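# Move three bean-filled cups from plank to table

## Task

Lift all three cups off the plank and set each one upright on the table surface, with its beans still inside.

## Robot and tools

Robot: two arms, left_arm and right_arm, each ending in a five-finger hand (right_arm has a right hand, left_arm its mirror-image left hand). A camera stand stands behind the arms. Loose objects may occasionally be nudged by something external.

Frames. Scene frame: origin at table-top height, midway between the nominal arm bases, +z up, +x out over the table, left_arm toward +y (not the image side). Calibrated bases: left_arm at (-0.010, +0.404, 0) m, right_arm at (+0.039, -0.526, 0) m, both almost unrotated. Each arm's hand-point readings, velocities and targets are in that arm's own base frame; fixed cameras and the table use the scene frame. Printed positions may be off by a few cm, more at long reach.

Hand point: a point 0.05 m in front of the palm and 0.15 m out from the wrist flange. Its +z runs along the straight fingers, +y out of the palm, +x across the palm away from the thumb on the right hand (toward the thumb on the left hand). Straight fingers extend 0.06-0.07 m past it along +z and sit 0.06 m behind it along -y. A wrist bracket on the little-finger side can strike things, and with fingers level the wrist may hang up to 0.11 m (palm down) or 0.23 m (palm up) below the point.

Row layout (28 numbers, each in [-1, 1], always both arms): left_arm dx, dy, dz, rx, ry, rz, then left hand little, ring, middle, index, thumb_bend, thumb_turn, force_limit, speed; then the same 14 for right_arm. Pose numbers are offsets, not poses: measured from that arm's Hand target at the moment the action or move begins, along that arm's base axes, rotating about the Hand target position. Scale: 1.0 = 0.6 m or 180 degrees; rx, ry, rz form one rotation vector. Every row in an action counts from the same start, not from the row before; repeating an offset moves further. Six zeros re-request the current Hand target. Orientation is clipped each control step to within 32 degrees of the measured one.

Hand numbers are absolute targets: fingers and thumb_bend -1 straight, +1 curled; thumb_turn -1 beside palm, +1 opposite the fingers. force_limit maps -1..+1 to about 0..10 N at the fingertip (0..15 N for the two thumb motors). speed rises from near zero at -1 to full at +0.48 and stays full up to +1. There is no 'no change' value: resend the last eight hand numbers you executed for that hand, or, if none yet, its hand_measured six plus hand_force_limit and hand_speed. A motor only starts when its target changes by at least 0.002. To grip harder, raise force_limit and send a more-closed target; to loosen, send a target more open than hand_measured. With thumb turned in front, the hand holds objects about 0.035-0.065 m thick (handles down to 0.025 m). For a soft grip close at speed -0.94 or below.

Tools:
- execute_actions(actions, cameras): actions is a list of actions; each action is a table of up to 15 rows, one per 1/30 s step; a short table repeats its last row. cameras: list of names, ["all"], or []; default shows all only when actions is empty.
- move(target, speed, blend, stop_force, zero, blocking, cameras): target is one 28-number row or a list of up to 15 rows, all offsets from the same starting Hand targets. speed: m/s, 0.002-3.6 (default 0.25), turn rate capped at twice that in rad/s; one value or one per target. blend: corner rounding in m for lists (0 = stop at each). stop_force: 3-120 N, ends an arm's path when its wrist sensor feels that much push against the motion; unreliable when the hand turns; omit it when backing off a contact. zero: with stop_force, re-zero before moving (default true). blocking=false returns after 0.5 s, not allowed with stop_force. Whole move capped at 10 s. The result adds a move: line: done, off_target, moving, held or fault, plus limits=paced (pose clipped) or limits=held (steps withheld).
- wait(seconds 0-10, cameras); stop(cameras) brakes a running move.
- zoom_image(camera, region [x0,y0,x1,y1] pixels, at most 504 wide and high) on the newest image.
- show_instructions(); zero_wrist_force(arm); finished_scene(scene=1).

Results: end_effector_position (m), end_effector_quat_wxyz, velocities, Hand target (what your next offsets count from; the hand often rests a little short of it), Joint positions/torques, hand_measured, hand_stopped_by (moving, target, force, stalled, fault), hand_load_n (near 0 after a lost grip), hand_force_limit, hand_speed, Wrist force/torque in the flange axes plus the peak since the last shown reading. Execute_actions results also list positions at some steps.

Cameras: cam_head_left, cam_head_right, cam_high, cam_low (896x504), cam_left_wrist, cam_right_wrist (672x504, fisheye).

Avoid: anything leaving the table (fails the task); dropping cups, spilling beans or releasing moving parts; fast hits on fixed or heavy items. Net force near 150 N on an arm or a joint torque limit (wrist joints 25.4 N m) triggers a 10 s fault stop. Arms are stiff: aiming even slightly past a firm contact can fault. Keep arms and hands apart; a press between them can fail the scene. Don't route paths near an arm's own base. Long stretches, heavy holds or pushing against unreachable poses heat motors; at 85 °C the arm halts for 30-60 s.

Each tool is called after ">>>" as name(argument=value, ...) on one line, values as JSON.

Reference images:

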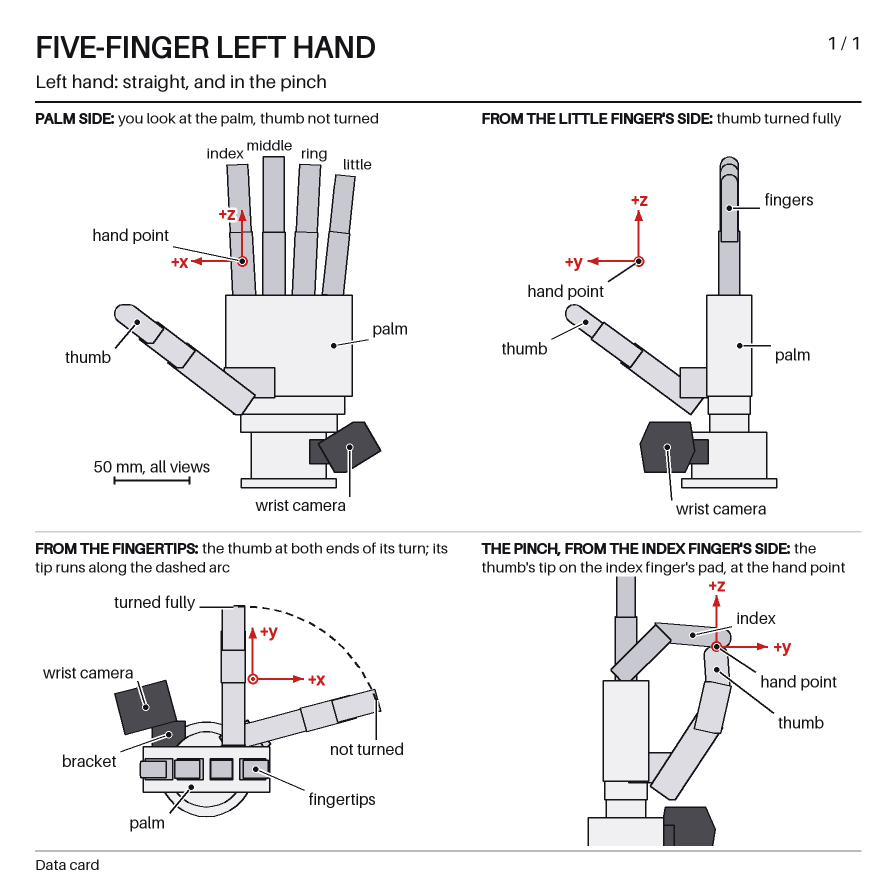

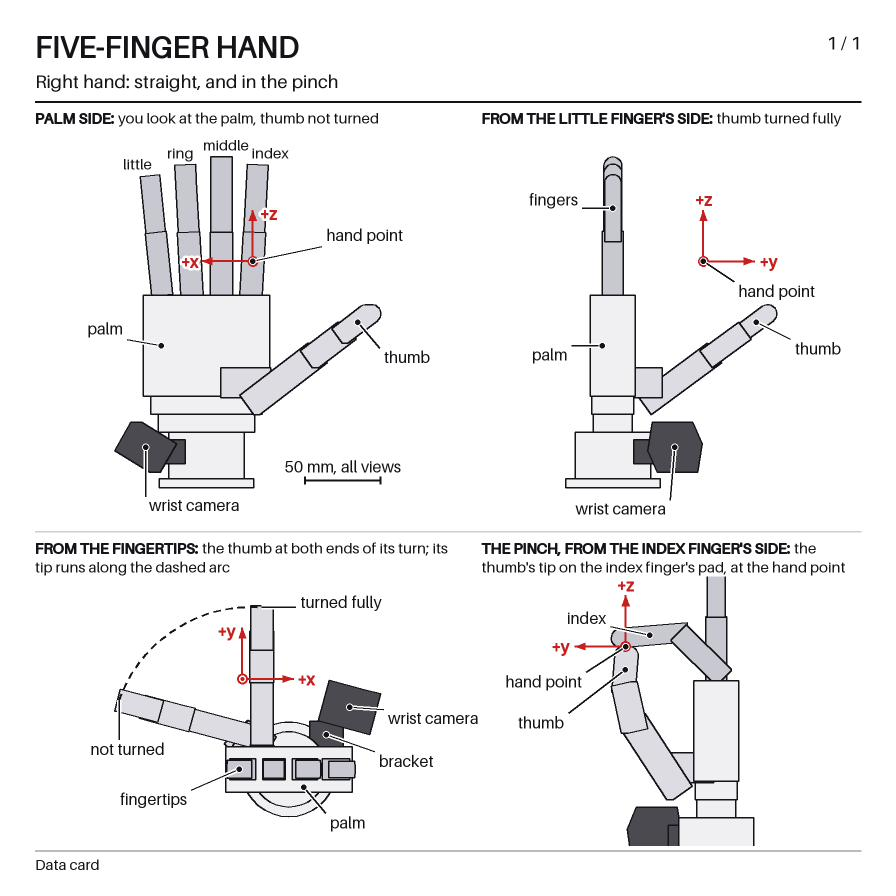

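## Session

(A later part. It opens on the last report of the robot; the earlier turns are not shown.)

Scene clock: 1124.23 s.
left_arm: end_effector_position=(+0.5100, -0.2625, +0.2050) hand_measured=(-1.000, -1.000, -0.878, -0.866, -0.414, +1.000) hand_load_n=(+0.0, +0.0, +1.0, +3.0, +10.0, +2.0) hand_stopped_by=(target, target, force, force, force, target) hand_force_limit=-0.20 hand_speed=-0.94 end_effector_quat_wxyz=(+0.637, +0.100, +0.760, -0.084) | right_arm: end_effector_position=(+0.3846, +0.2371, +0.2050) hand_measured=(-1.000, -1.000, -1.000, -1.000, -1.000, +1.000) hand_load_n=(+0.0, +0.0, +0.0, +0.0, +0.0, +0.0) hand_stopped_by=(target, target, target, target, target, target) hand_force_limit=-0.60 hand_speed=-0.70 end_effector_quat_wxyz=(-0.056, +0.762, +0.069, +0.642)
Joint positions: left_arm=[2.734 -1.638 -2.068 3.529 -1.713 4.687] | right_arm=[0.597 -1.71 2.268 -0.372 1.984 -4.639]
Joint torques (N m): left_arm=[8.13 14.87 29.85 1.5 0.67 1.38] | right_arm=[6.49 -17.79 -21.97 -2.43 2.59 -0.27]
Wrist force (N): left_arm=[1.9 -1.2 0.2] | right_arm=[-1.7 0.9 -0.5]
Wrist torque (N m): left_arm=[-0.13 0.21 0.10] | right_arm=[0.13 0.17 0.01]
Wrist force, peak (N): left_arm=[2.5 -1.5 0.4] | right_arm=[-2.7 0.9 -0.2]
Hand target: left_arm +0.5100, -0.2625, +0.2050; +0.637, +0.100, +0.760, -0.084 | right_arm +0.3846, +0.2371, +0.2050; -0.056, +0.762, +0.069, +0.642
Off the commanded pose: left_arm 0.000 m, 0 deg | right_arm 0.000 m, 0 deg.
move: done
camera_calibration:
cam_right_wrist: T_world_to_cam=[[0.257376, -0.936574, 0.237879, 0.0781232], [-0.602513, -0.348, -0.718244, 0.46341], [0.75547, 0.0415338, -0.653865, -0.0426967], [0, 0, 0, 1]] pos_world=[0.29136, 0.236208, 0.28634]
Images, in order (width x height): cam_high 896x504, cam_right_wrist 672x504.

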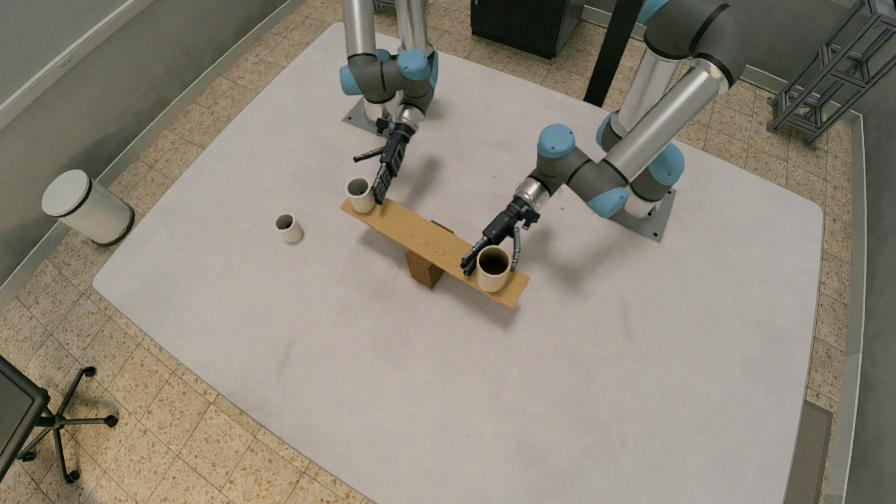

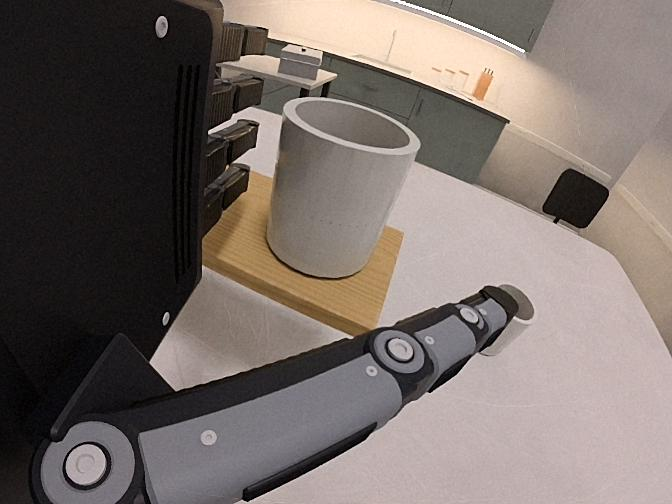

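>>> move(target=[[0,0,0,0,0,0,-1,-1,0.3,0.3,-0.412,1,-0.2,-0.94, 0.0887,0.0157,-0.0167,0,0,0,-1,-1,-1,-1,-1,1,-0.6,-0.7],[0,0,0,0,0,0,-1,-1,0.3,0.3,-0.412,1,-0.2,-0.94, 0.0907,0.0043,-0.0167,0,0,0,-1,-1,-1,-1,-1,1,-0.6,-0.7]], speed=0.05, stop_force=5, cameras=["cam_high","cam_right_wrist"])

>>> zoom_image(camera="cam_high", region=[320, 130, 530, 300])

Scene clock: 1140.00 s.
left_arm: end_effector_position=(+0.5100, -0.2625, +0.2050) hand_measured=(-1.000, -1.000, -0.878, -0.866, -0.414, +1.000) hand_load_n=(+0.0, +0.0, +0.5, +2.5, +10.0, +2.0) hand_stopped_by=(target, target, force, force, force, target) hand_force_limit=-0.20 hand_speed=-0.94 end_effector_quat_wxyz=(+0.637, +0.100, +0.760, -0.084) | right_arm: end_effector_position=(+0.4390, +0.2397, +0.1950) hand_measured=(-1.000, -1.000, -1.000, -1.000, -1.000, +1.000) hand_load_n=(+0.0, +0.0, +0.0, +0.0, -0.5, +0.0) hand_stopped_by=(target, target, target, target, target, target) hand_force_limit=-0.60 hand_speed=-0.70 end_effector_quat_wxyz=(-0.056, +0.762, +0.069, +0.642)
Joint positions: left_arm=[2.734 -1.638 -2.068 3.529 -1.713 4.687] | right_arm=[0.501 -1.607 2.207 -0.42 1.889 -4.658]
Joint torques (N m): left_arm=[6.67 14.49 29.23 1.39 0.71 1.66] | right_arm=[3.79 -7.03 -24.96 -1.04 2.35 1.99]
Wrist force (N): left_arm=[1.8 -1.5 0.0] | right_arm=[-1.4 0.8 -0.8]
Wrist torque (N m): left_arm=[-0.15 0.22 0.11] | right_arm=[0.15 0.11 0.02]
Wrist force, peak (N): left_arm=[2.2 -1.7 0.5] | right_arm=[-1.9 1.0 -0.9]
Hand target: left_arm +0.5100, -0.2625, +0.2050; +0.637, +0.100, +0.760, -0.084 | right_arm +0.4390, +0.2397, +0.1950; -0.056, +0.762, +0.069, +0.642
Off the commanded pose: left_arm 0.000 m, 0 deg | right_arm 0.000 m, 0 deg.
move: done
camera_calibration:
cam_right_wrist: T_world_to_cam=[[0.257344, -0.936583, 0.237877, 0.0689479], [-0.602465, -0.347974, -0.718296, 0.489889], [0.75552, 0.0415363, -0.653808, -0.0906153], [0, 0, 0, 1]] pos_world=[0.345859, 0.238808, 0.276239]
Images, in order (width x height): cam_high 896x504, cam_right_wrist 672x504.

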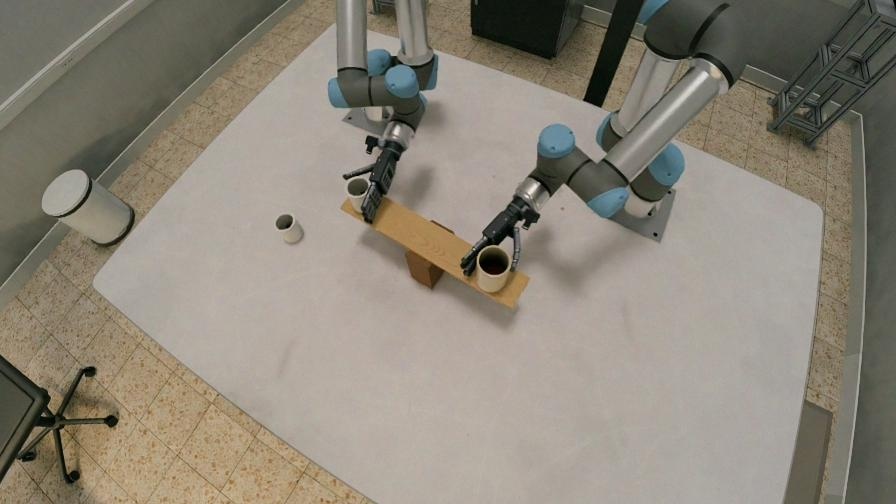

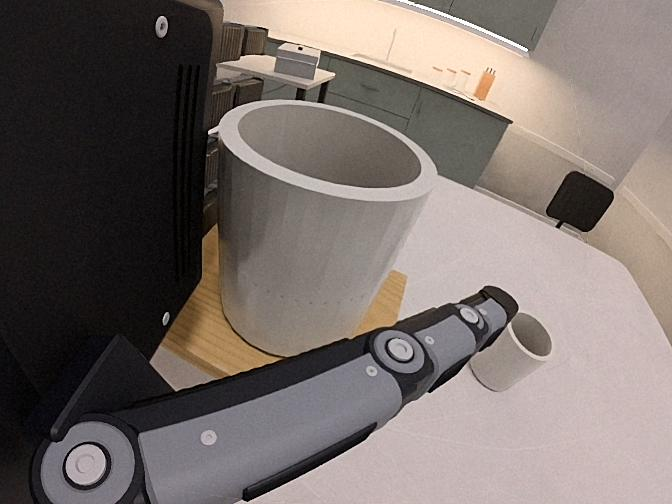

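Scaled by 2.400 from the camera's 896x504 image, which has a finer 1280x720 frame.

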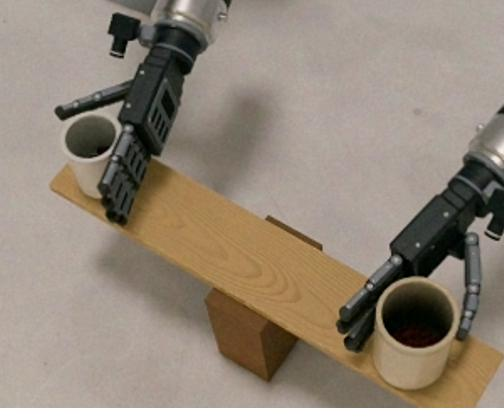

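>>> move(target=[0,0,0,0,0,0,-1,-1,0.3,0.3,-0.412,1,-0.2,-0.94, 0,0,0,0,0,0,-1,-1,-1,-1,0.3,1,-0.6,-0.93], cameras=[])

>>> wait(seconds=1.5, cameras=["cam_right_wrist","cam_high"])

Scene clock: 1151.93 s.
left_arm: end_effector_position=(+0.5100, -0.2625, +0.2050) hand_measured=(-1.000, -1.000, -0.878, -0.866, -0.414, +1.000) hand_load_n=(+0.5, +0.0, +0.5, +2.5, +10.0, +1.5) hand_stopped_by=(target, target, force, force, force, target) hand_force_limit=-0.20 hand_speed=-0.94 end_effector_quat_wxyz=(+0.637, +0.100, +0.760, -0.084) | right_arm: end_effector_position=(+0.4390, +0.2397, +0.1950) hand_measured=(-1.000, -1.000, -1.000, -1.000, -0.502, +1.000) hand_load_n=(+0.0, +0.0, +0.0, +0.0, +0.0, +0.0) hand_stopped_by=(target, target, target, target, moving, target) hand_force_limit=-0.60 hand_speed=-0.93 end_effector_quat_wxyz=(-0.056, +0.762, +0.069, +0.642)
Joint positions: left_arm=[2.734 -1.638 -2.068 3.529 -1.713 4.687] | right_arm=[0.501 -1.607 2.207 -0.42 1.889 -4.658]
Joint torques (N m): left_arm=[7.11 14.22 30.35 1.48 0.54 1.79] | right_arm=[6.61 -7.4 -25.49 -0.48 2.4 1.96]
Wrist force (N): left_arm=[1.9 -1.5 0.2] | right_arm=[-1.5 0.9 -0.7]
Wrist torque (N m): left_arm=[-0.17 0.22 0.11] | right_arm=[0.15 0.11 0.01]
Wrist force, peak (N): left_arm=[2.2 -1.9 0.1] | right_arm=[-1.7 1.0 -0.9]
Hand target: left_arm +0.5100, -0.2625, +0.2050; +0.637, +0.100, +0.760, -0.084 | right_arm +0.4390, +0.2397, +0.1950; -0.056, +0.762, +0.069, +0.642
Off the commanded pose: left_arm 0.000 m, 0 deg | right_arm 0.000 m, 0 deg.
move: moving (right_arm; no rest 5 s after the path's end)
No camera images: "cameras" was empty.

Scene clock: 1153.43 s.
left_arm: end_effector_position=(+0.5100, -0.2625, +0.2050) hand_measured=(-1.000, -1.000, -0.878, -0.866, -0.414, +1.000) hand_load_n=(+0.0, +0.0, +0.5, +3.0, +9.5, +1.5) hand_stopped_by=(target, target, force, force, force, target) hand_force_limit=-0.20 hand_speed=-0.94 end_effector_quat_wxyz=(+0.637, +0.100, +0.760, -0.084) | right_arm: end_effector_position=(+0.4390, +0.2397, +0.1950) hand_measured=(-1.000, -1.000, -1.000, -1.000, -0.386, +1.000) hand_load_n=(+0.0, +0.0, +0.0, +0.0, +2.5, -0.5) hand_stopped_by=(target, target, target, target, force, target) hand_force_limit=-0.60 hand_speed=-0.93 end_effector_quat_wxyz=(-0.056, +0.762, +0.069, +0.642)
Joint positions: left_arm=[2.734 -1.638 -2.068 3.529 -1.713 4.687] | right_arm=[0.501 -1.607 2.207 -0.42 1.889 -4.658]
Joint torques (N m): left_arm=[7.27 14.14 29.39 1.46 0.58 1.88] | right_arm=[5.94 -7.27 -23.86 -0.44 0.31 1.96]
Wrist force (N): left_arm=[1.2 -1.5 0.1] | right_arm=[-0.3 2.2 -1.3]
Wrist torque (N m): left_arm=[-0.11 0.19 0.08] | right_arm=[0.17 0.12 -0.01]
Wrist force, peak (N): left_arm=[2.0 -1.6 0.1] | right_arm=[-0.4 2.4 -1.4]
Hand target: left_arm +0.5100, -0.2625, +0.2050; +0.637, +0.100, +0.760, -0.084 | right_arm +0.4390, +0.2397, +0.1950; -0.056, +0.762, +0.069, +0.642
Off the commanded pose: left_arm 0.000 m, 0 deg | right_arm 0.000 m, 0 deg.
wait: 1.50 s; at rest by 1.27 s
camera_calibration:
cam_right_wrist: T_world_to_cam=[[0.257376, -0.936574, 0.237879, 0.0689338], [-0.602513, -0.348, -0.718244, 0.489898], [0.75547, 0.0415338, -0.653865, -0.0905818], [0, 0, 0, 1]] pos_world=[0.34586, 0.238808, 0.27624]
Images, in order (width x height): cam_high 896x504, cam_right_wrist 672x504.

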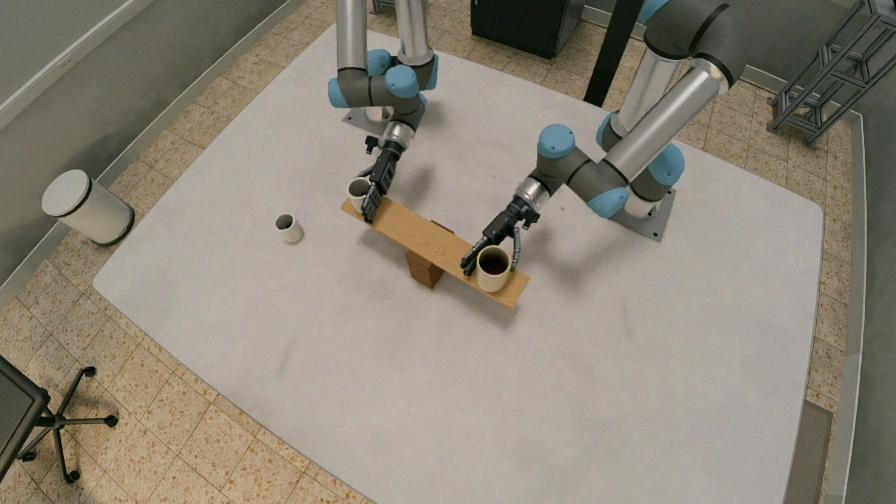

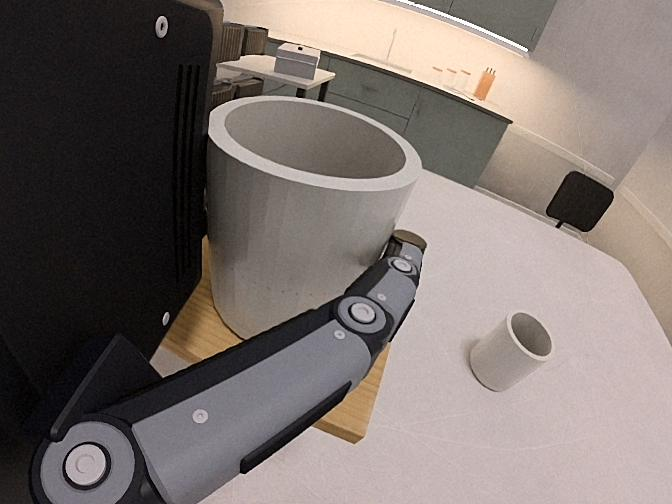

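>>> move(target=[0,0,0,0,0,0,-1,-1,0.3,0.3,-0.412,1,-0.2,-0.94, 0,0,0,0,0,0,-1,-1,0.3,0.3,0.3,1,-0.6,-0.94], cameras=["cam_right_wrist","cam_high","cam_low"])

>>> zoom_image(camera="cam_low", region=[220, 180, 420, 310])

Scene clock: 1162.87 s.
left_arm: end_effector_position=(+0.5100, -0.2625, +0.2050) hand_measured=(-1.000, -1.000, -0.878, -0.866, -0.414, +1.000) hand_load_n=(+0.0, +0.0, +0.5, +3.0, +10.0, +1.5) hand_stopped_by=(target, target, force, force, force, target) hand_force_limit=-0.20 hand_speed=-0.94 end_effector_quat_wxyz=(+0.637, +0.100, +0.760, -0.084) | right_arm: end_effector_position=(+0.4390, +0.2397, +0.1950) hand_measured=(-1.000, -1.000, -0.742, -0.792, -0.388, +1.000) hand_load_n=(+0.0, +0.0, +2.0, +1.0, +10.5, +0.5) hand_stopped_by=(target, target, force, force, force, target) hand_force_limit=-0.60 hand_speed=-0.94 end_effector_quat_wxyz=(-0.056, +0.762, +0.069, +0.642)
Joint positions: left_arm=[2.734 -1.638 -2.068 3.529 -1.713 4.687] | right_arm=[0.501 -1.607 2.207 -0.42 1.889 -4.658]
Joint torques (N m): left_arm=[6.2 13.38 29.06 1.44 0.49 1.77] | right_arm=[4.3 -9 -17.95 -0.52 -0.09 1.92]
Wrist force (N): left_arm=[1.7 -1.7 0.4] | right_arm=[-1.3 0.1 -0.5]
Wrist torque (N m): left_arm=[-0.20 0.22 0.11] | right_arm=[0.13 0.08 0.00]
Wrist force, peak (N): left_arm=[2.3 -1.4 0.6] | right_arm=[-3.0 0.8 -0.4]
Hand target: left_arm +0.5100, -0.2625, +0.2050; +0.637, +0.100, +0.760, -0.084 | right_arm +0.4390, +0.2397, +0.1950; -0.056, +0.762, +0.069, +0.642
Off the commanded pose: left_arm 0.000 m, 0 deg | right_arm 0.000 m, 0 deg.
move: done
camera_calibration:
cam_right_wrist: T_world_to_cam=[[0.257376, -0.936574, 0.237879, 0.0689338], [-0.602513, -0.348, -0.718244, 0.489898], [0.75547, 0.0415338, -0.653865, -0.0905818], [0, 0, 0, 1]] pos_world=[0.34586, 0.238808, 0.27624]
Images, in order (width x height): cam_high 896x504, cam_low 896x504, cam_right_wrist 672x504.

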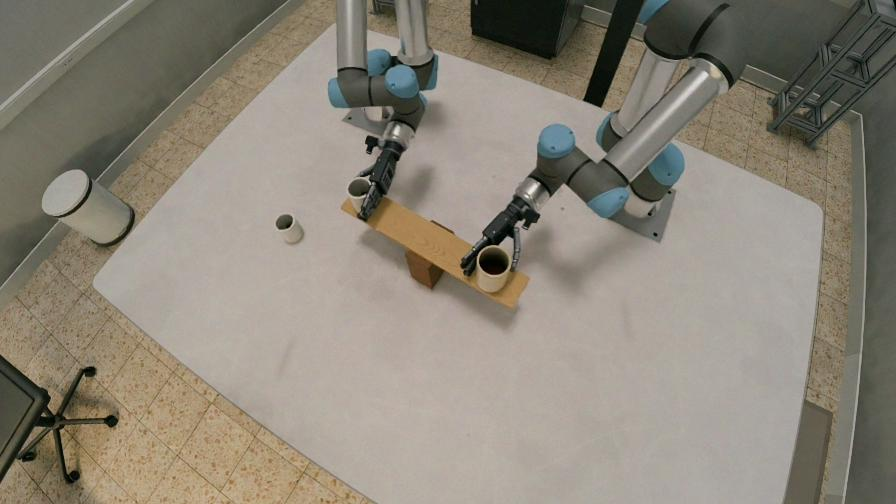

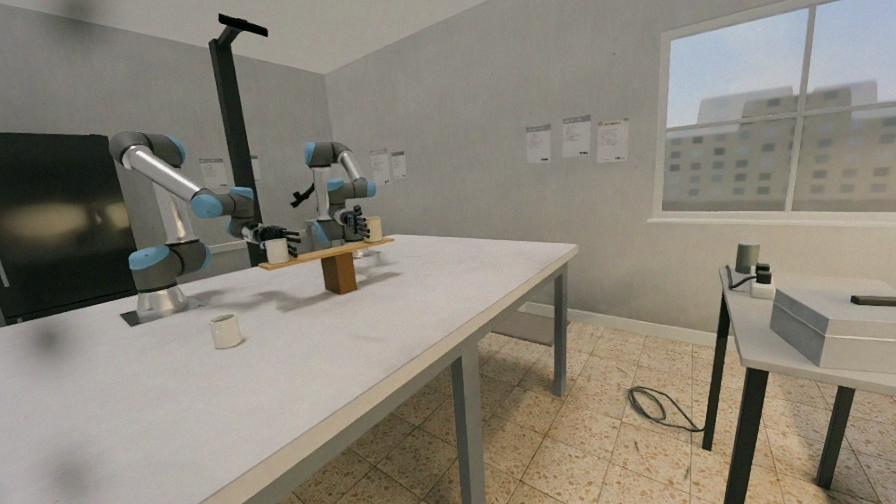

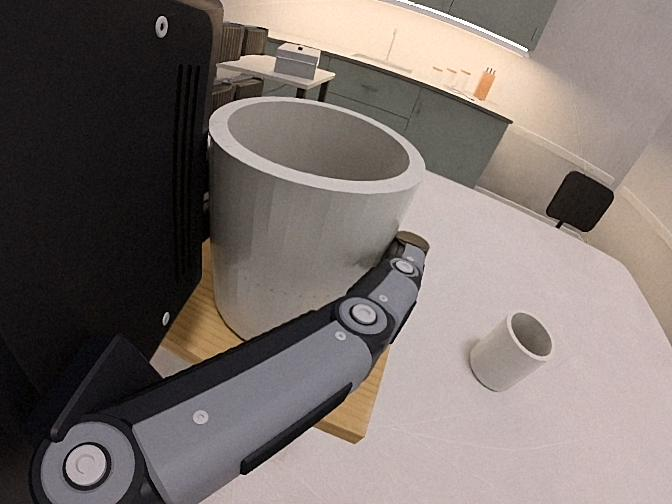

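Scaled by 2.520 from the camera's 896x504 image, which has a finer 1280x720 frame.

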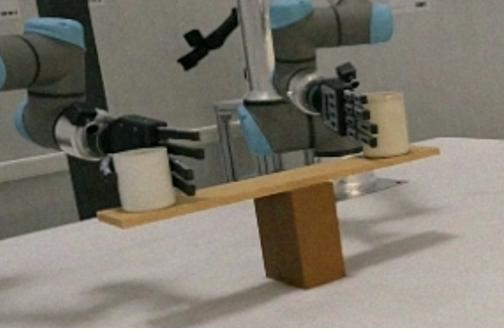

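>>> move(target=[0,0,0.0133,0,0,0,-1,-1,0.3,0.3,-0.412,1,-0.2,-0.94, 0,0,0,0,0,0,-1,-1,0.3,0.3,0.3,1,-0.6,-0.94], speed=0.015, cameras=["cam_left_wrist","cam_low"])

>>> zoom_image(camera="cam_low", region=[220, 180, 420, 310])

Scene clock: 1175.57 s.
left_arm: end_effector_position=(+0.5100, -0.2625, +0.2131) hand_measured=(-1.000, -1.000, -0.878, -0.866, -0.414, +1.000) hand_load_n=(+0.0, +0.0, +0.0, +0.5, +2.0, +2.0) hand_stopped_by=(target, target, force, force, force, target) hand_force_limit=-0.20 hand_speed=-0.94 end_effector_quat_wxyz=(+0.637, +0.100, +0.759, -0.084) | right_arm: end_effector_position=(+0.4390, +0.2397, +0.1950) hand_measured=(-1.000, -1.000, -0.742, -0.792, -0.388, +1.000) hand_load_n=(+0.5, +0.0, +2.5, +0.5, +10.0, +0.0) hand_stopped_by=(target, target, force, force, force, target) hand_force_limit=-0.60 hand_speed=-0.94 end_effector_quat_wxyz=(-0.056, +0.762, +0.069, +0.642)
Joint positions: left_arm=[2.734 -1.626 -2.056 3.506 -1.713 4.687] | right_arm=[0.501 -1.607 2.207 -0.42 1.889 -4.658]
Joint torques (N m): left_arm=[5.69 15.98 19.97 2.85 0.54 2.29] | right_arm=[-6.31 -21.66 -12.43 -0.43 2.27 1.74]
Wrist force (N): left_arm=[1.3 -0.9 -0.5] | right_arm=[-1.0 -0.4 -0.5]
Wrist torque (N m): left_arm=[-0.13 0.17 0.06] | right_arm=[0.10 0.07 0.01]
Wrist force, peak (N): left_arm=[2.8 -1.4 0.5] | right_arm=[-2.3 0.7 -0.7]
Hand target: left_arm +0.5100, -0.2625, +0.2129; +0.637, +0.100, +0.760, -0.084 | right_arm +0.4390, +0.2397, +0.1950; -0.056, +0.762, +0.069, +0.642
Off the commanded pose: left_arm 0.000 m, 0 deg | right_arm 0.000 m, 0 deg.
move: done
camera_calibration:
cam_left_wrist: T_world_to_cam=[[-0.278288, -0.92151, -0.270878, -0.0377483], [-0.591519, 0.386619, -0.707552, 0.544956], [0.756743, -0.0366736, -0.652683, -0.144115], [0, 0, 0, 1]] pos_world=[0.420905, -0.250761, 0.281298]
Images, in order (width x height): cam_low 896x504, cam_left_wrist 672x504.

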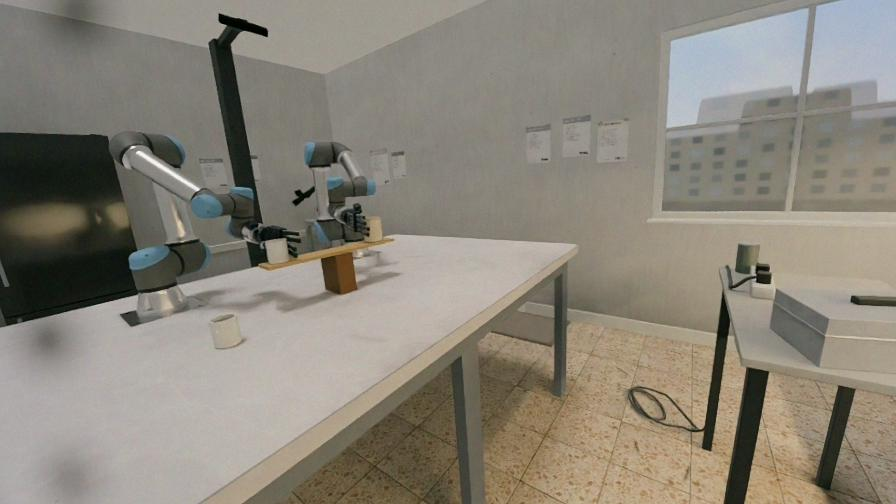

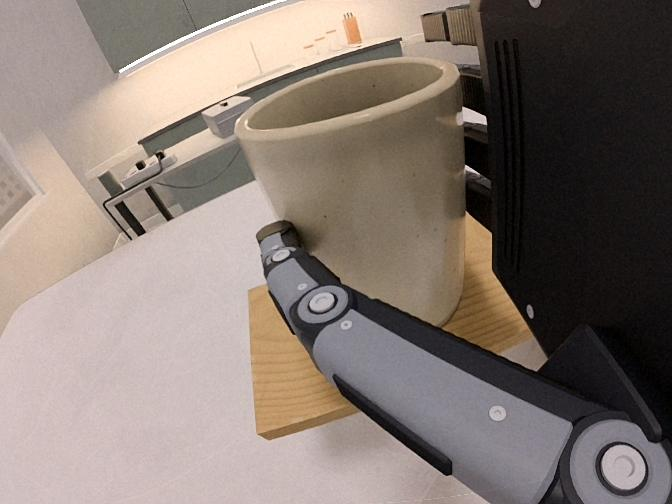

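Scaled by 2.520 from the camera's 896x504 image, which has a finer 1280x720 frame.

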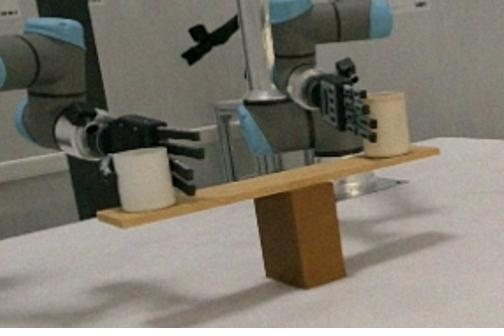

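>>> move(target=[0,0,0,0,0,0,-1,-1,-1,-1,-1,1,-0.2,-0.8, 0,0,0,0,0,0,-1,-1,0.3,0.3,0.3,1,-0.6,-0.94], cameras=["cam_left_wrist","cam_high"])

>>> zoom_image(camera="cam_high", region=[420, 180, 580, 320])

Scene clock: 1243.87 s.
left_arm: end_effector_position=(+0.5100, -0.2625, +0.2129) hand_measured=(-1.000, -1.000, -1.000, -1.000, -1.000, +1.000) hand_load_n=(+0.0, +0.0, +0.0, +0.0, +0.0, +0.0) hand_stopped_by=(target, target, target, target, target, target) hand_force_limit=-0.20 hand_speed=-0.80 end_effector_quat_wxyz=(+0.637, +0.100, +0.760, -0.084) | right_arm: end_effector_position=(+0.4390, +0.2397, +0.1950) hand_measured=(-1.000, -1.000, -0.742, -0.792, -0.388, +1.000) hand_load_n=(+0.0, +0.0, +2.0, +0.5, +10.5, +0.5) hand_stopped_by=(target, target, force, force, force, target) hand_force_limit=-0.60 hand_speed=-0.94 end_effector_quat_wxyz=(-0.056, +0.762, +0.069, +0.642)
Joint positions: left_arm=[2.734 -1.626 -2.056 3.506 -1.713 4.687] | right_arm=[0.501 -1.607 2.207 -0.42 1.889 -4.658]
Joint torques (N m): left_arm=[6.94 13.25 11.64 -0.04 0.47 1.07] | right_arm=[-6.33 -21.61 -13.08 -0.49 0.43 1.69]
Wrist force (N): left_arm=[-0.3 -1.2 0.0] | right_arm=[-1.4 0.5 -0.5]
Wrist torque (N m): left_arm=[-0.16 0.20 0.07] | right_arm=[0.13 0.09 -0.02]
Wrist force, peak (N): left_arm=[1.4 -1.2 -0.6] | right_arm=[-1.6 0.3 -0.7]
Hand target: left_arm +0.5100, -0.2625, +0.2129; +0.637, +0.100, +0.760, -0.084 | right_arm +0.4390, +0.2397, +0.1950; -0.056, +0.762, +0.069, +0.642
Off the commanded pose: left_arm 0.000 m, 0 deg | right_arm 0.000 m, 0 deg.
move: done
camera_calibration:
cam_left_wrist: T_world_to_cam=[[-0.278291, -0.92152, -0.270841, -0.0377871], [-0.591581, 0.386596, -0.707514, 0.544894], [0.756694, -0.0366706, -0.65274, -0.144142], [0, 0, 0, 1]] pos_world=[0.420905, -0.250761, 0.281198]
Images, in order (width x height): cam_high 896x504, cam_left_wrist 672x504.

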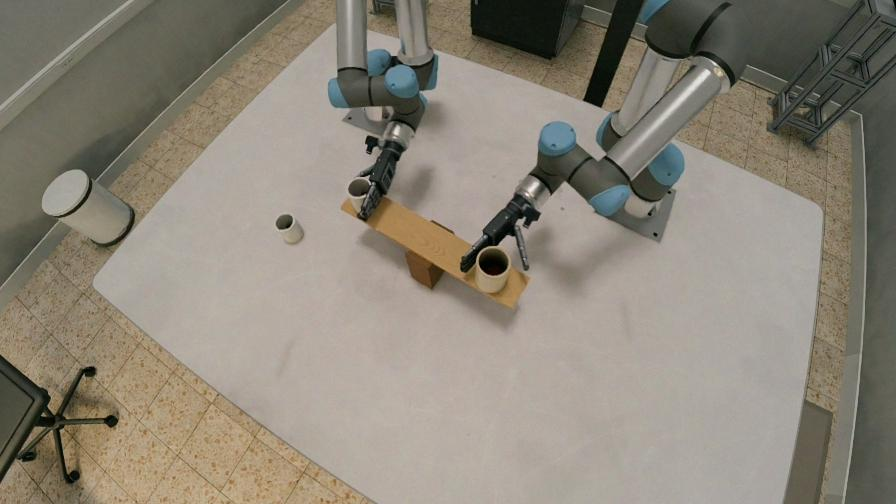

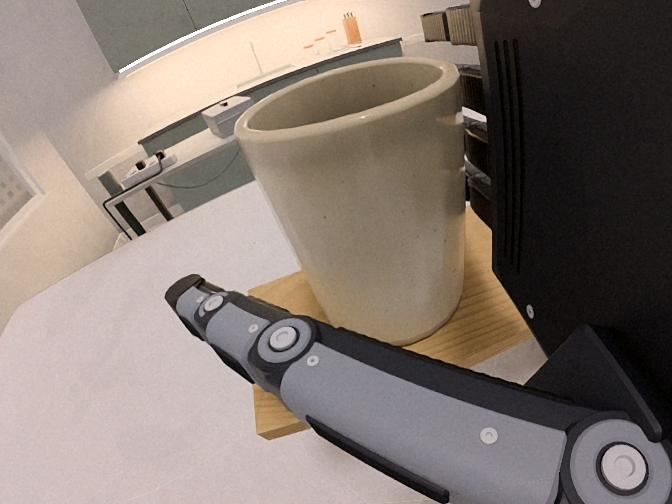

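Scaled by 3.150 from the camera's 896x504 image, which has a finer 1280x720 frame.

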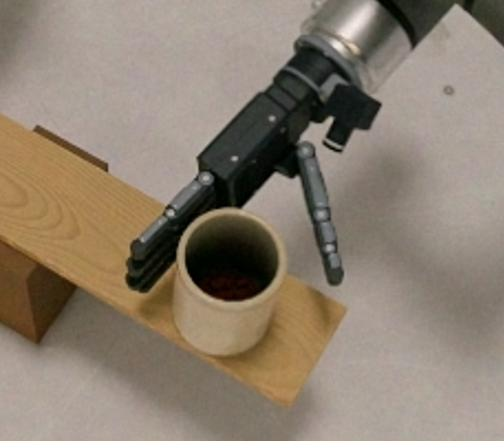

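>>> move(target=[[-0.0021,-0.0077,-0.0215,0,0,0,-1,-1,-1,-1,-1,1,-0.2,-0.8, 0,0,0,0,0,0,-1,-1,0.3,0.3,0.3,1,-0.6,-0.94],[0.028,-0.0158,-0.0215,0,0,0,-1,-1,-1,-1,-1,1,-0.2,-0.8, 0,0,0,0,0,0,-1,-1,0.3,0.3,0.3,1,-0.6,-0.94]], speed=0.03, stop_force=4, cameras=["cam_left_wrist","cam_high"])

>>> zoom_image(camera="cam_high", region=[420, 180, 580, 320])

Scene clock: 1272.83 s.
left_arm: end_effector_position=(+0.5268, -0.2719, +0.2000) hand_measured=(-1.000, -1.000, -1.000, -1.000, -1.000, +1.000) hand_load_n=(+0.0, +0.0, +0.0, +0.0, +0.0, +0.0) hand_stopped_by=(target, target, target, target, target, target) hand_force_limit=-0.20 hand_speed=-0.80 end_effector_quat_wxyz=(+0.637, +0.100, +0.760, -0.084) | right_arm: end_effector_position=(+0.4390, +0.2397, +0.1950) hand_measured=(-1.000, -1.000, -0.742, -0.792, -0.388, +1.000) hand_load_n=(+0.0, +0.0, +2.0, +0.5, +10.5, +0.0) hand_stopped_by=(target, target, force, force, force, target) hand_force_limit=-0.60 hand_speed=-0.94 end_effector_quat_wxyz=(-0.056, +0.762, +0.069, +0.642)
Joint positions: left_arm=[2.729 -1.689 -2.025 3.538 -1.719 4.686] | right_arm=[0.501 -1.607 2.207 -0.42 1.889 -4.658]
Joint torques (N m): left_arm=[-12.05 32.81 10.82 2.53 -1.6 0.83] | right_arm=[-6.24 -21.89 -12.25 -0.51 -1.34 1.63]
Wrist force (N): left_arm=[-0.2 -0.9 -0.4] | right_arm=[-1.4 0.3 -0.4]
Wrist torque (N m): left_arm=[-0.08 0.18 0.05] | right_arm=[0.10 0.07 -0.02]
Wrist force, peak (N): left_arm=[-0.2 -1.5 0.0] | right_arm=[-1.7 0.5 -0.6]
Hand target: left_arm +0.5268, -0.2719, +0.2000; +0.637, +0.100, +0.760, -0.084 | right_arm +0.4390, +0.2397, +0.1950; -0.056, +0.762, +0.069, +0.642
Off the commanded pose: left_arm 0.000 m, 0 deg | right_arm 0.000 m, 0 deg.
move: done
camera_calibration:
cam_left_wrist: T_world_to_cam=[[-0.278291, -0.92152, -0.270841, -0.0453601], [-0.591581, 0.386596, -0.707514, 0.549378], [0.756694, -0.0366706, -0.65274, -0.165623], [0, 0, 0, 1]] pos_world=[0.437705, -0.260261, 0.268298]
Images, in order (width x height): cam_high 896x504, cam_left_wrist 672x504.

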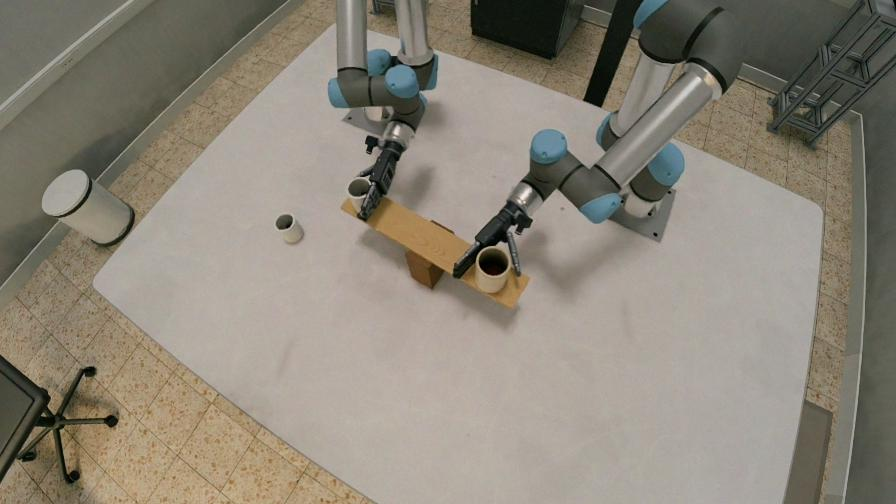

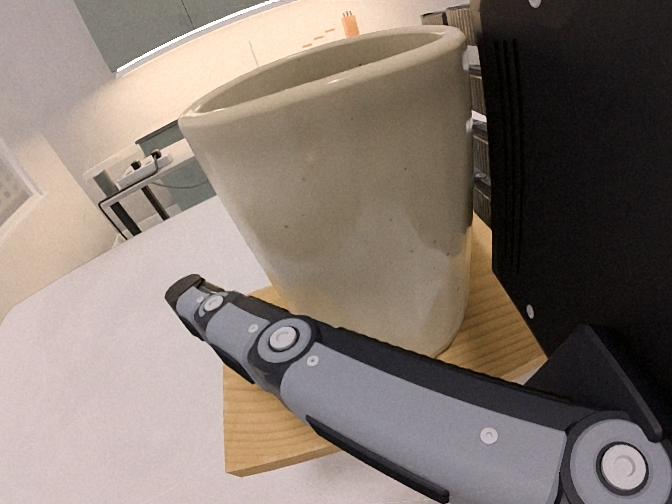

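Scaled by 3.150 from the camera's 896x504 image, which has a finer 1280x720 frame.

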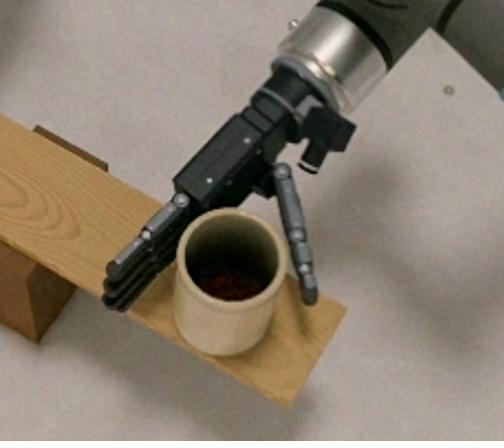

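>>> move(target=[0,0,0,0,0,0,-1,-1,-1,-1,0.3,1,-0.6,-0.92, 0,0,0,0,0,0,-1,-1,0.3,0.3,0.3,1,-0.6,-0.94], cameras=[])

>>> wait(seconds=0.5, cameras=["cam_left_wrist"])

Scene clock: 1285.27 s.
left_arm: end_effector_position=(+0.5268, -0.2719, +0.2000) hand_measured=(-1.000, -1.000, -1.000, -1.000, -0.616, +1.000) hand_load_n=(+0.0, +0.0, +0.0, +0.0, +3.0, -0.5) hand_stopped_by=(target, target, target, target, force, target) hand_force_limit=-0.60 hand_speed=-0.92 end_effector_quat_wxyz=(+0.637, +0.100, +0.760, -0.084) | right_arm: end_effector_position=(+0.4390, +0.2397, +0.1950) hand_measured=(-1.000, -1.000, -0.742, -0.792, -0.388, +1.000) hand_load_n=(+0.0, +0.0, +2.5, +0.5, +10.5, +0.5) hand_stopped_by=(target, target, force, force, force, target) hand_force_limit=-0.60 hand_speed=-0.94 end_effector_quat_wxyz=(-0.056, +0.762, +0.069, +0.642)
Joint positions: left_arm=[2.729 -1.689 -2.025 3.538 -1.719 4.686] | right_arm=[0.501 -1.607 2.207 -0.42 1.889 -4.658]
Joint torques (N m): left_arm=[-13.48 32.28 10.36 2.65 0.66 -2.42] | right_arm=[-6.38 -21.83 -13.22 -0.58 -2.2 1.65]
Wrist force (N): left_arm=[-1.2 -0.2 -1.0] | right_arm=[-1.0 0.0 -0.4]
Wrist torque (N m): left_arm=[-0.06 0.19 0.12] | right_arm=[0.10 0.08 -0.01]
Wrist force, peak (N): left_arm=[-1.1 0.7 -1.7] | right_arm=[-1.8 0.5 -0.5]
Hand target: left_arm +0.5268, -0.2719, +0.2000; +0.637, +0.100, +0.760, -0.084 | right_arm +0.4390, +0.2397, +0.1950; -0.056, +0.762, +0.069, +0.642
Off the commanded pose: left_arm 0.000 m, 0 deg | right_arm 0.000 m, 0 deg.
move: done
No camera images: "cameras" was empty.

Scene clock: 1285.77 s.
left_arm: end_effector_position=(+0.5268, -0.2719, +0.2000) hand_measured=(-1.000, -1.000, -1.000, -1.000, -0.616, +1.000) hand_load_n=(+0.0, +0.0, +0.0, +0.0, +3.0, -0.5) hand_stopped_by=(target, target, target, target, force, target) hand_force_limit=-0.60 hand_speed=-0.92 end_effector_quat_wxyz=(+0.637, +0.100, +0.760, -0.084) | right_arm: end_effector_position=(+0.4390, +0.2397, +0.1950) hand_measured=(-1.000, -1.000, -0.742, -0.792, -0.388, +1.000) hand_load_n=(+0.0, +0.0, +2.0, +0.5, +10.0, +0.5) hand_stopped_by=(target, target, force, force, force, target) hand_force_limit=-0.60 hand_speed=-0.94 end_effector_quat_wxyz=(-0.056, +0.762, +0.069, +0.642)
Joint positions: left_arm=[2.729 -1.689 -2.025 3.538 -1.719 4.686] | right_arm=[0.501 -1.607 2.207 -0.42 1.889 -4.658]
Joint torques (N m): left_arm=[-14.37 30.72 11.04 2.71 1.33 -2.21] | right_arm=[-6.56 -21.11 -12.92 -0.67 -2.22 1.57]
Wrist force (N): left_arm=[-1.2 -0.4 -1.2] | right_arm=[-1.0 0.1 -0.5]
Wrist torque (N m): left_arm=[-0.09 0.18 0.13] | right_arm=[0.13 0.07 0.00]
Wrist force, peak (N): left_arm=[-1.2 -0.4 -1.2] | right_arm=[-1.2 0.1 -0.4]
Hand target: left_arm +0.5268, -0.2719, +0.2000; +0.637, +0.100, +0.760, -0.084 | right_arm +0.4390, +0.2397, +0.1950; -0.056, +0.762, +0.069, +0.642
Off the commanded pose: left_arm 0.000 m, 0 deg | right_arm 0.000 m, 0 deg.
wait: 0.50 s; at rest by 0.17 s
camera_calibration:
cam_left_wrist: T_world_to_cam=[[-0.278291, -0.92152, -0.270841, -0.0453601], [-0.591581, 0.386596, -0.707514, 0.549378], [0.756694, -0.0366706, -0.65274, -0.165623], [0, 0, 0, 1]] pos_world=[0.437705, -0.260261, 0.268298]
Images, in order (width x height): cam_left_wrist 672x504.

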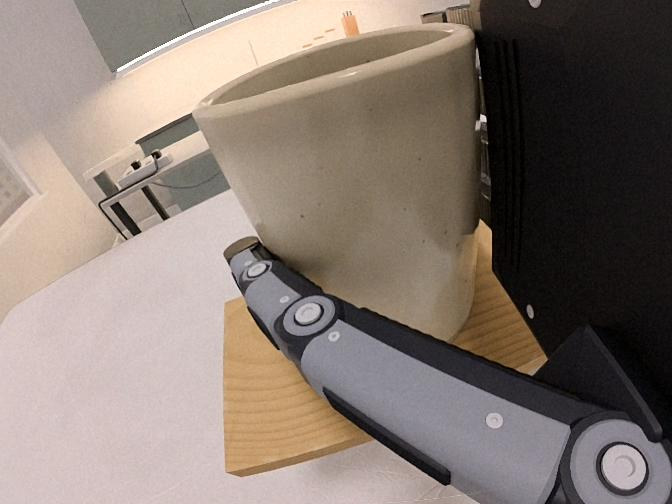

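>>> move(target=[0,0,0,0,0,0,-1,0.3,0.3,0.3,0.3,1,-0.3,-0.92, 0,0,0,0,0,0,-1,-1,0.3,0.3,0.3,1,-0.6,-0.94], cameras=[])

>>> wait(seconds=1, cameras=["cam_left_wrist","cam_high"])

>>> zoom_image(camera="cam_high", region=[420, 180, 580, 320])

Scene clock: 1296.50 s.
left_arm: end_effector_position=(+0.5268, -0.2720, +0.2000) hand_measured=(-1.000, -0.522, -0.598, -0.658, -0.618, +1.000) hand_load_n=(+0.0, +4.0, +0.5, +0.0, +13.5, +2.5) hand_stopped_by=(target, force, force, force, force, target) hand_force_limit=-0.30 hand_speed=-0.92 end_effector_quat_wxyz=(+0.637, +0.100, +0.759, -0.084) | right_arm: end_effector_position=(+0.4390, +0.2397, +0.1950) hand_measured=(-1.000, -1.000, -0.742, -0.792, -0.388, +1.000) hand_load_n=(+0.0, +0.0, +2.0, +0.5, +10.0, +0.0) hand_stopped_by=(target, target, force, force, force, target) hand_force_limit=-0.60 hand_speed=-0.94 end_effector_quat_wxyz=(-0.056, +0.762, +0.069, +0.642)
Joint positions: left_arm=[2.729 -1.689 -2.025 3.538 -1.719 4.686] | right_arm=[0.501 -1.607 2.207 -0.42 1.889 -4.658]
Joint torques (N m): left_arm=[-13.13 25.52 12.62 1.27 0.15 -2.36] | right_arm=[-5.84 -21.02 -13.1 -0.66 -2.08 1.63]
Wrist force (N): left_arm=[-3.5 -3.9 0.0] | right_arm=[0.8 -0.9 -0.6]
Wrist torque (N m): left_arm=[-0.24 0.23 0.14] | right_arm=[0.11 0.06 0.05]
Wrist force, peak (N): left_arm=[-3.8 -3.7 0.4] | right_arm=[-1.7 0.5 -0.8]
Hand target: left_arm +0.5268, -0.2719, +0.2000; +0.637, +0.100, +0.760, -0.084 | right_arm +0.4390, +0.2397, +0.1950; -0.056, +0.762, +0.069, +0.642
Off the commanded pose: left_arm 0.000 m, 0 deg | right_arm 0.000 m, 0 deg.
move: done
No camera images: "cameras" was empty.

Scene clock: 1297.50 s.
left_arm: end_effector_position=(+0.5268, -0.2720, +0.2000) hand_measured=(-1.000, -0.522, -0.598, -0.658, -0.618, +1.000) hand_load_n=(+0.0, +4.0, +0.5, +0.0, +13.5, +2.5) hand_stopped_by=(target, force, force, force, force, target) hand_force_limit=-0.30 hand_speed=-0.92 end_effector_quat_wxyz=(+0.637, +0.100, +0.760, -0.084) | right_arm: end_effector_position=(+0.4390, +0.2397, +0.1950) hand_measured=(-1.000, -1.000, -0.742, -0.792, -0.388, +1.000) hand_load_n=(+0.0, +0.0, +2.5, +1.0, +10.0, +0.0) hand_stopped_by=(target, target, force, force, force, target) hand_force_limit=-0.60 hand_speed=-0.94 end_effector_quat_wxyz=(-0.056, +0.762, +0.069, +0.642)
Joint positions: left_arm=[2.729 -1.689 -2.025 3.538 -1.719 4.686] | right_arm=[0.501 -1.607 2.207 -0.42 1.889 -4.658]
Joint torques (N m): left_arm=[-13.96 24.52 13.03 -1.32 -0.31 -2.05] | right_arm=[-5.71 -21 -13.13 -0.69 -2.08 1.54]
Wrist force (N): left_arm=[-3.7 -3.9 0.0] | right_arm=[0.9 -1.0 -0.5]
Wrist torque (N m): left_arm=[-0.24 0.27 0.12] | right_arm=[0.09 0.05 0.05]
Wrist force, peak (N): left_arm=[-3.5 -4.4 0.0] | right_arm=[0.9 -1.1 -0.7]
Hand target: left_arm +0.5268, -0.2719, +0.2000; +0.637, +0.100, +0.760, -0.084 | right_arm +0.4390, +0.2397, +0.1950; -0.056, +0.762, +0.069, +0.642
Off the commanded pose: left_arm 0.000 m, 0 deg | right_arm 0.000 m, 0 deg.
wait: 1.00 s; at rest by 0.17 s
camera_calibration:
cam_left_wrist: T_world_to_cam=[[-0.278291, -0.92152, -0.270841, -0.0453601], [-0.591581, 0.386596, -0.707514, 0.549378], [0.756694, -0.0366706, -0.65274, -0.165623], [0, 0, 0, 1]] pos_world=[0.437705, -0.260261, 0.268298]
Images, in order (width x height): cam_high 896x504, cam_left_wrist 672x504.

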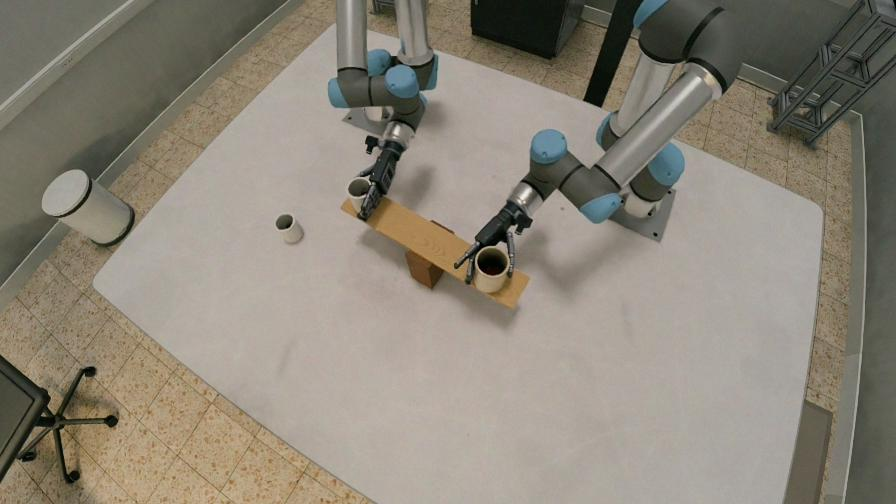

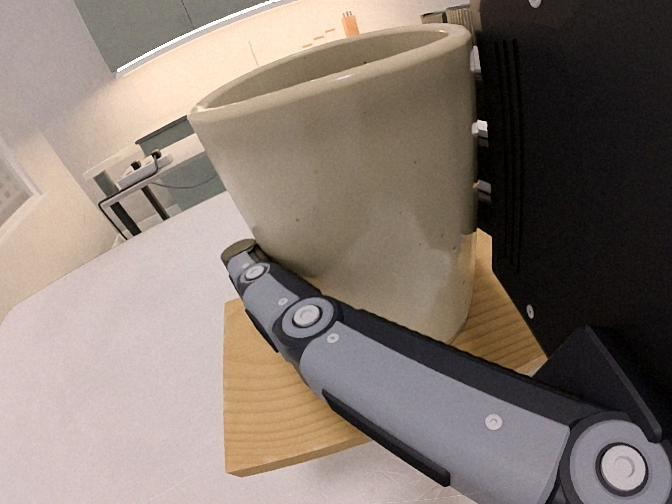

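Scaled by 3.150 from the camera's 896x504 image, which has a finer 1280x720 frame.

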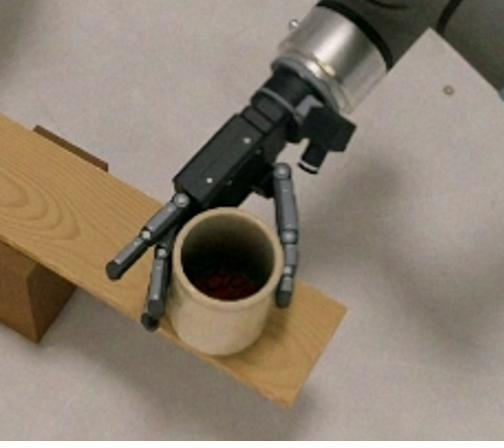

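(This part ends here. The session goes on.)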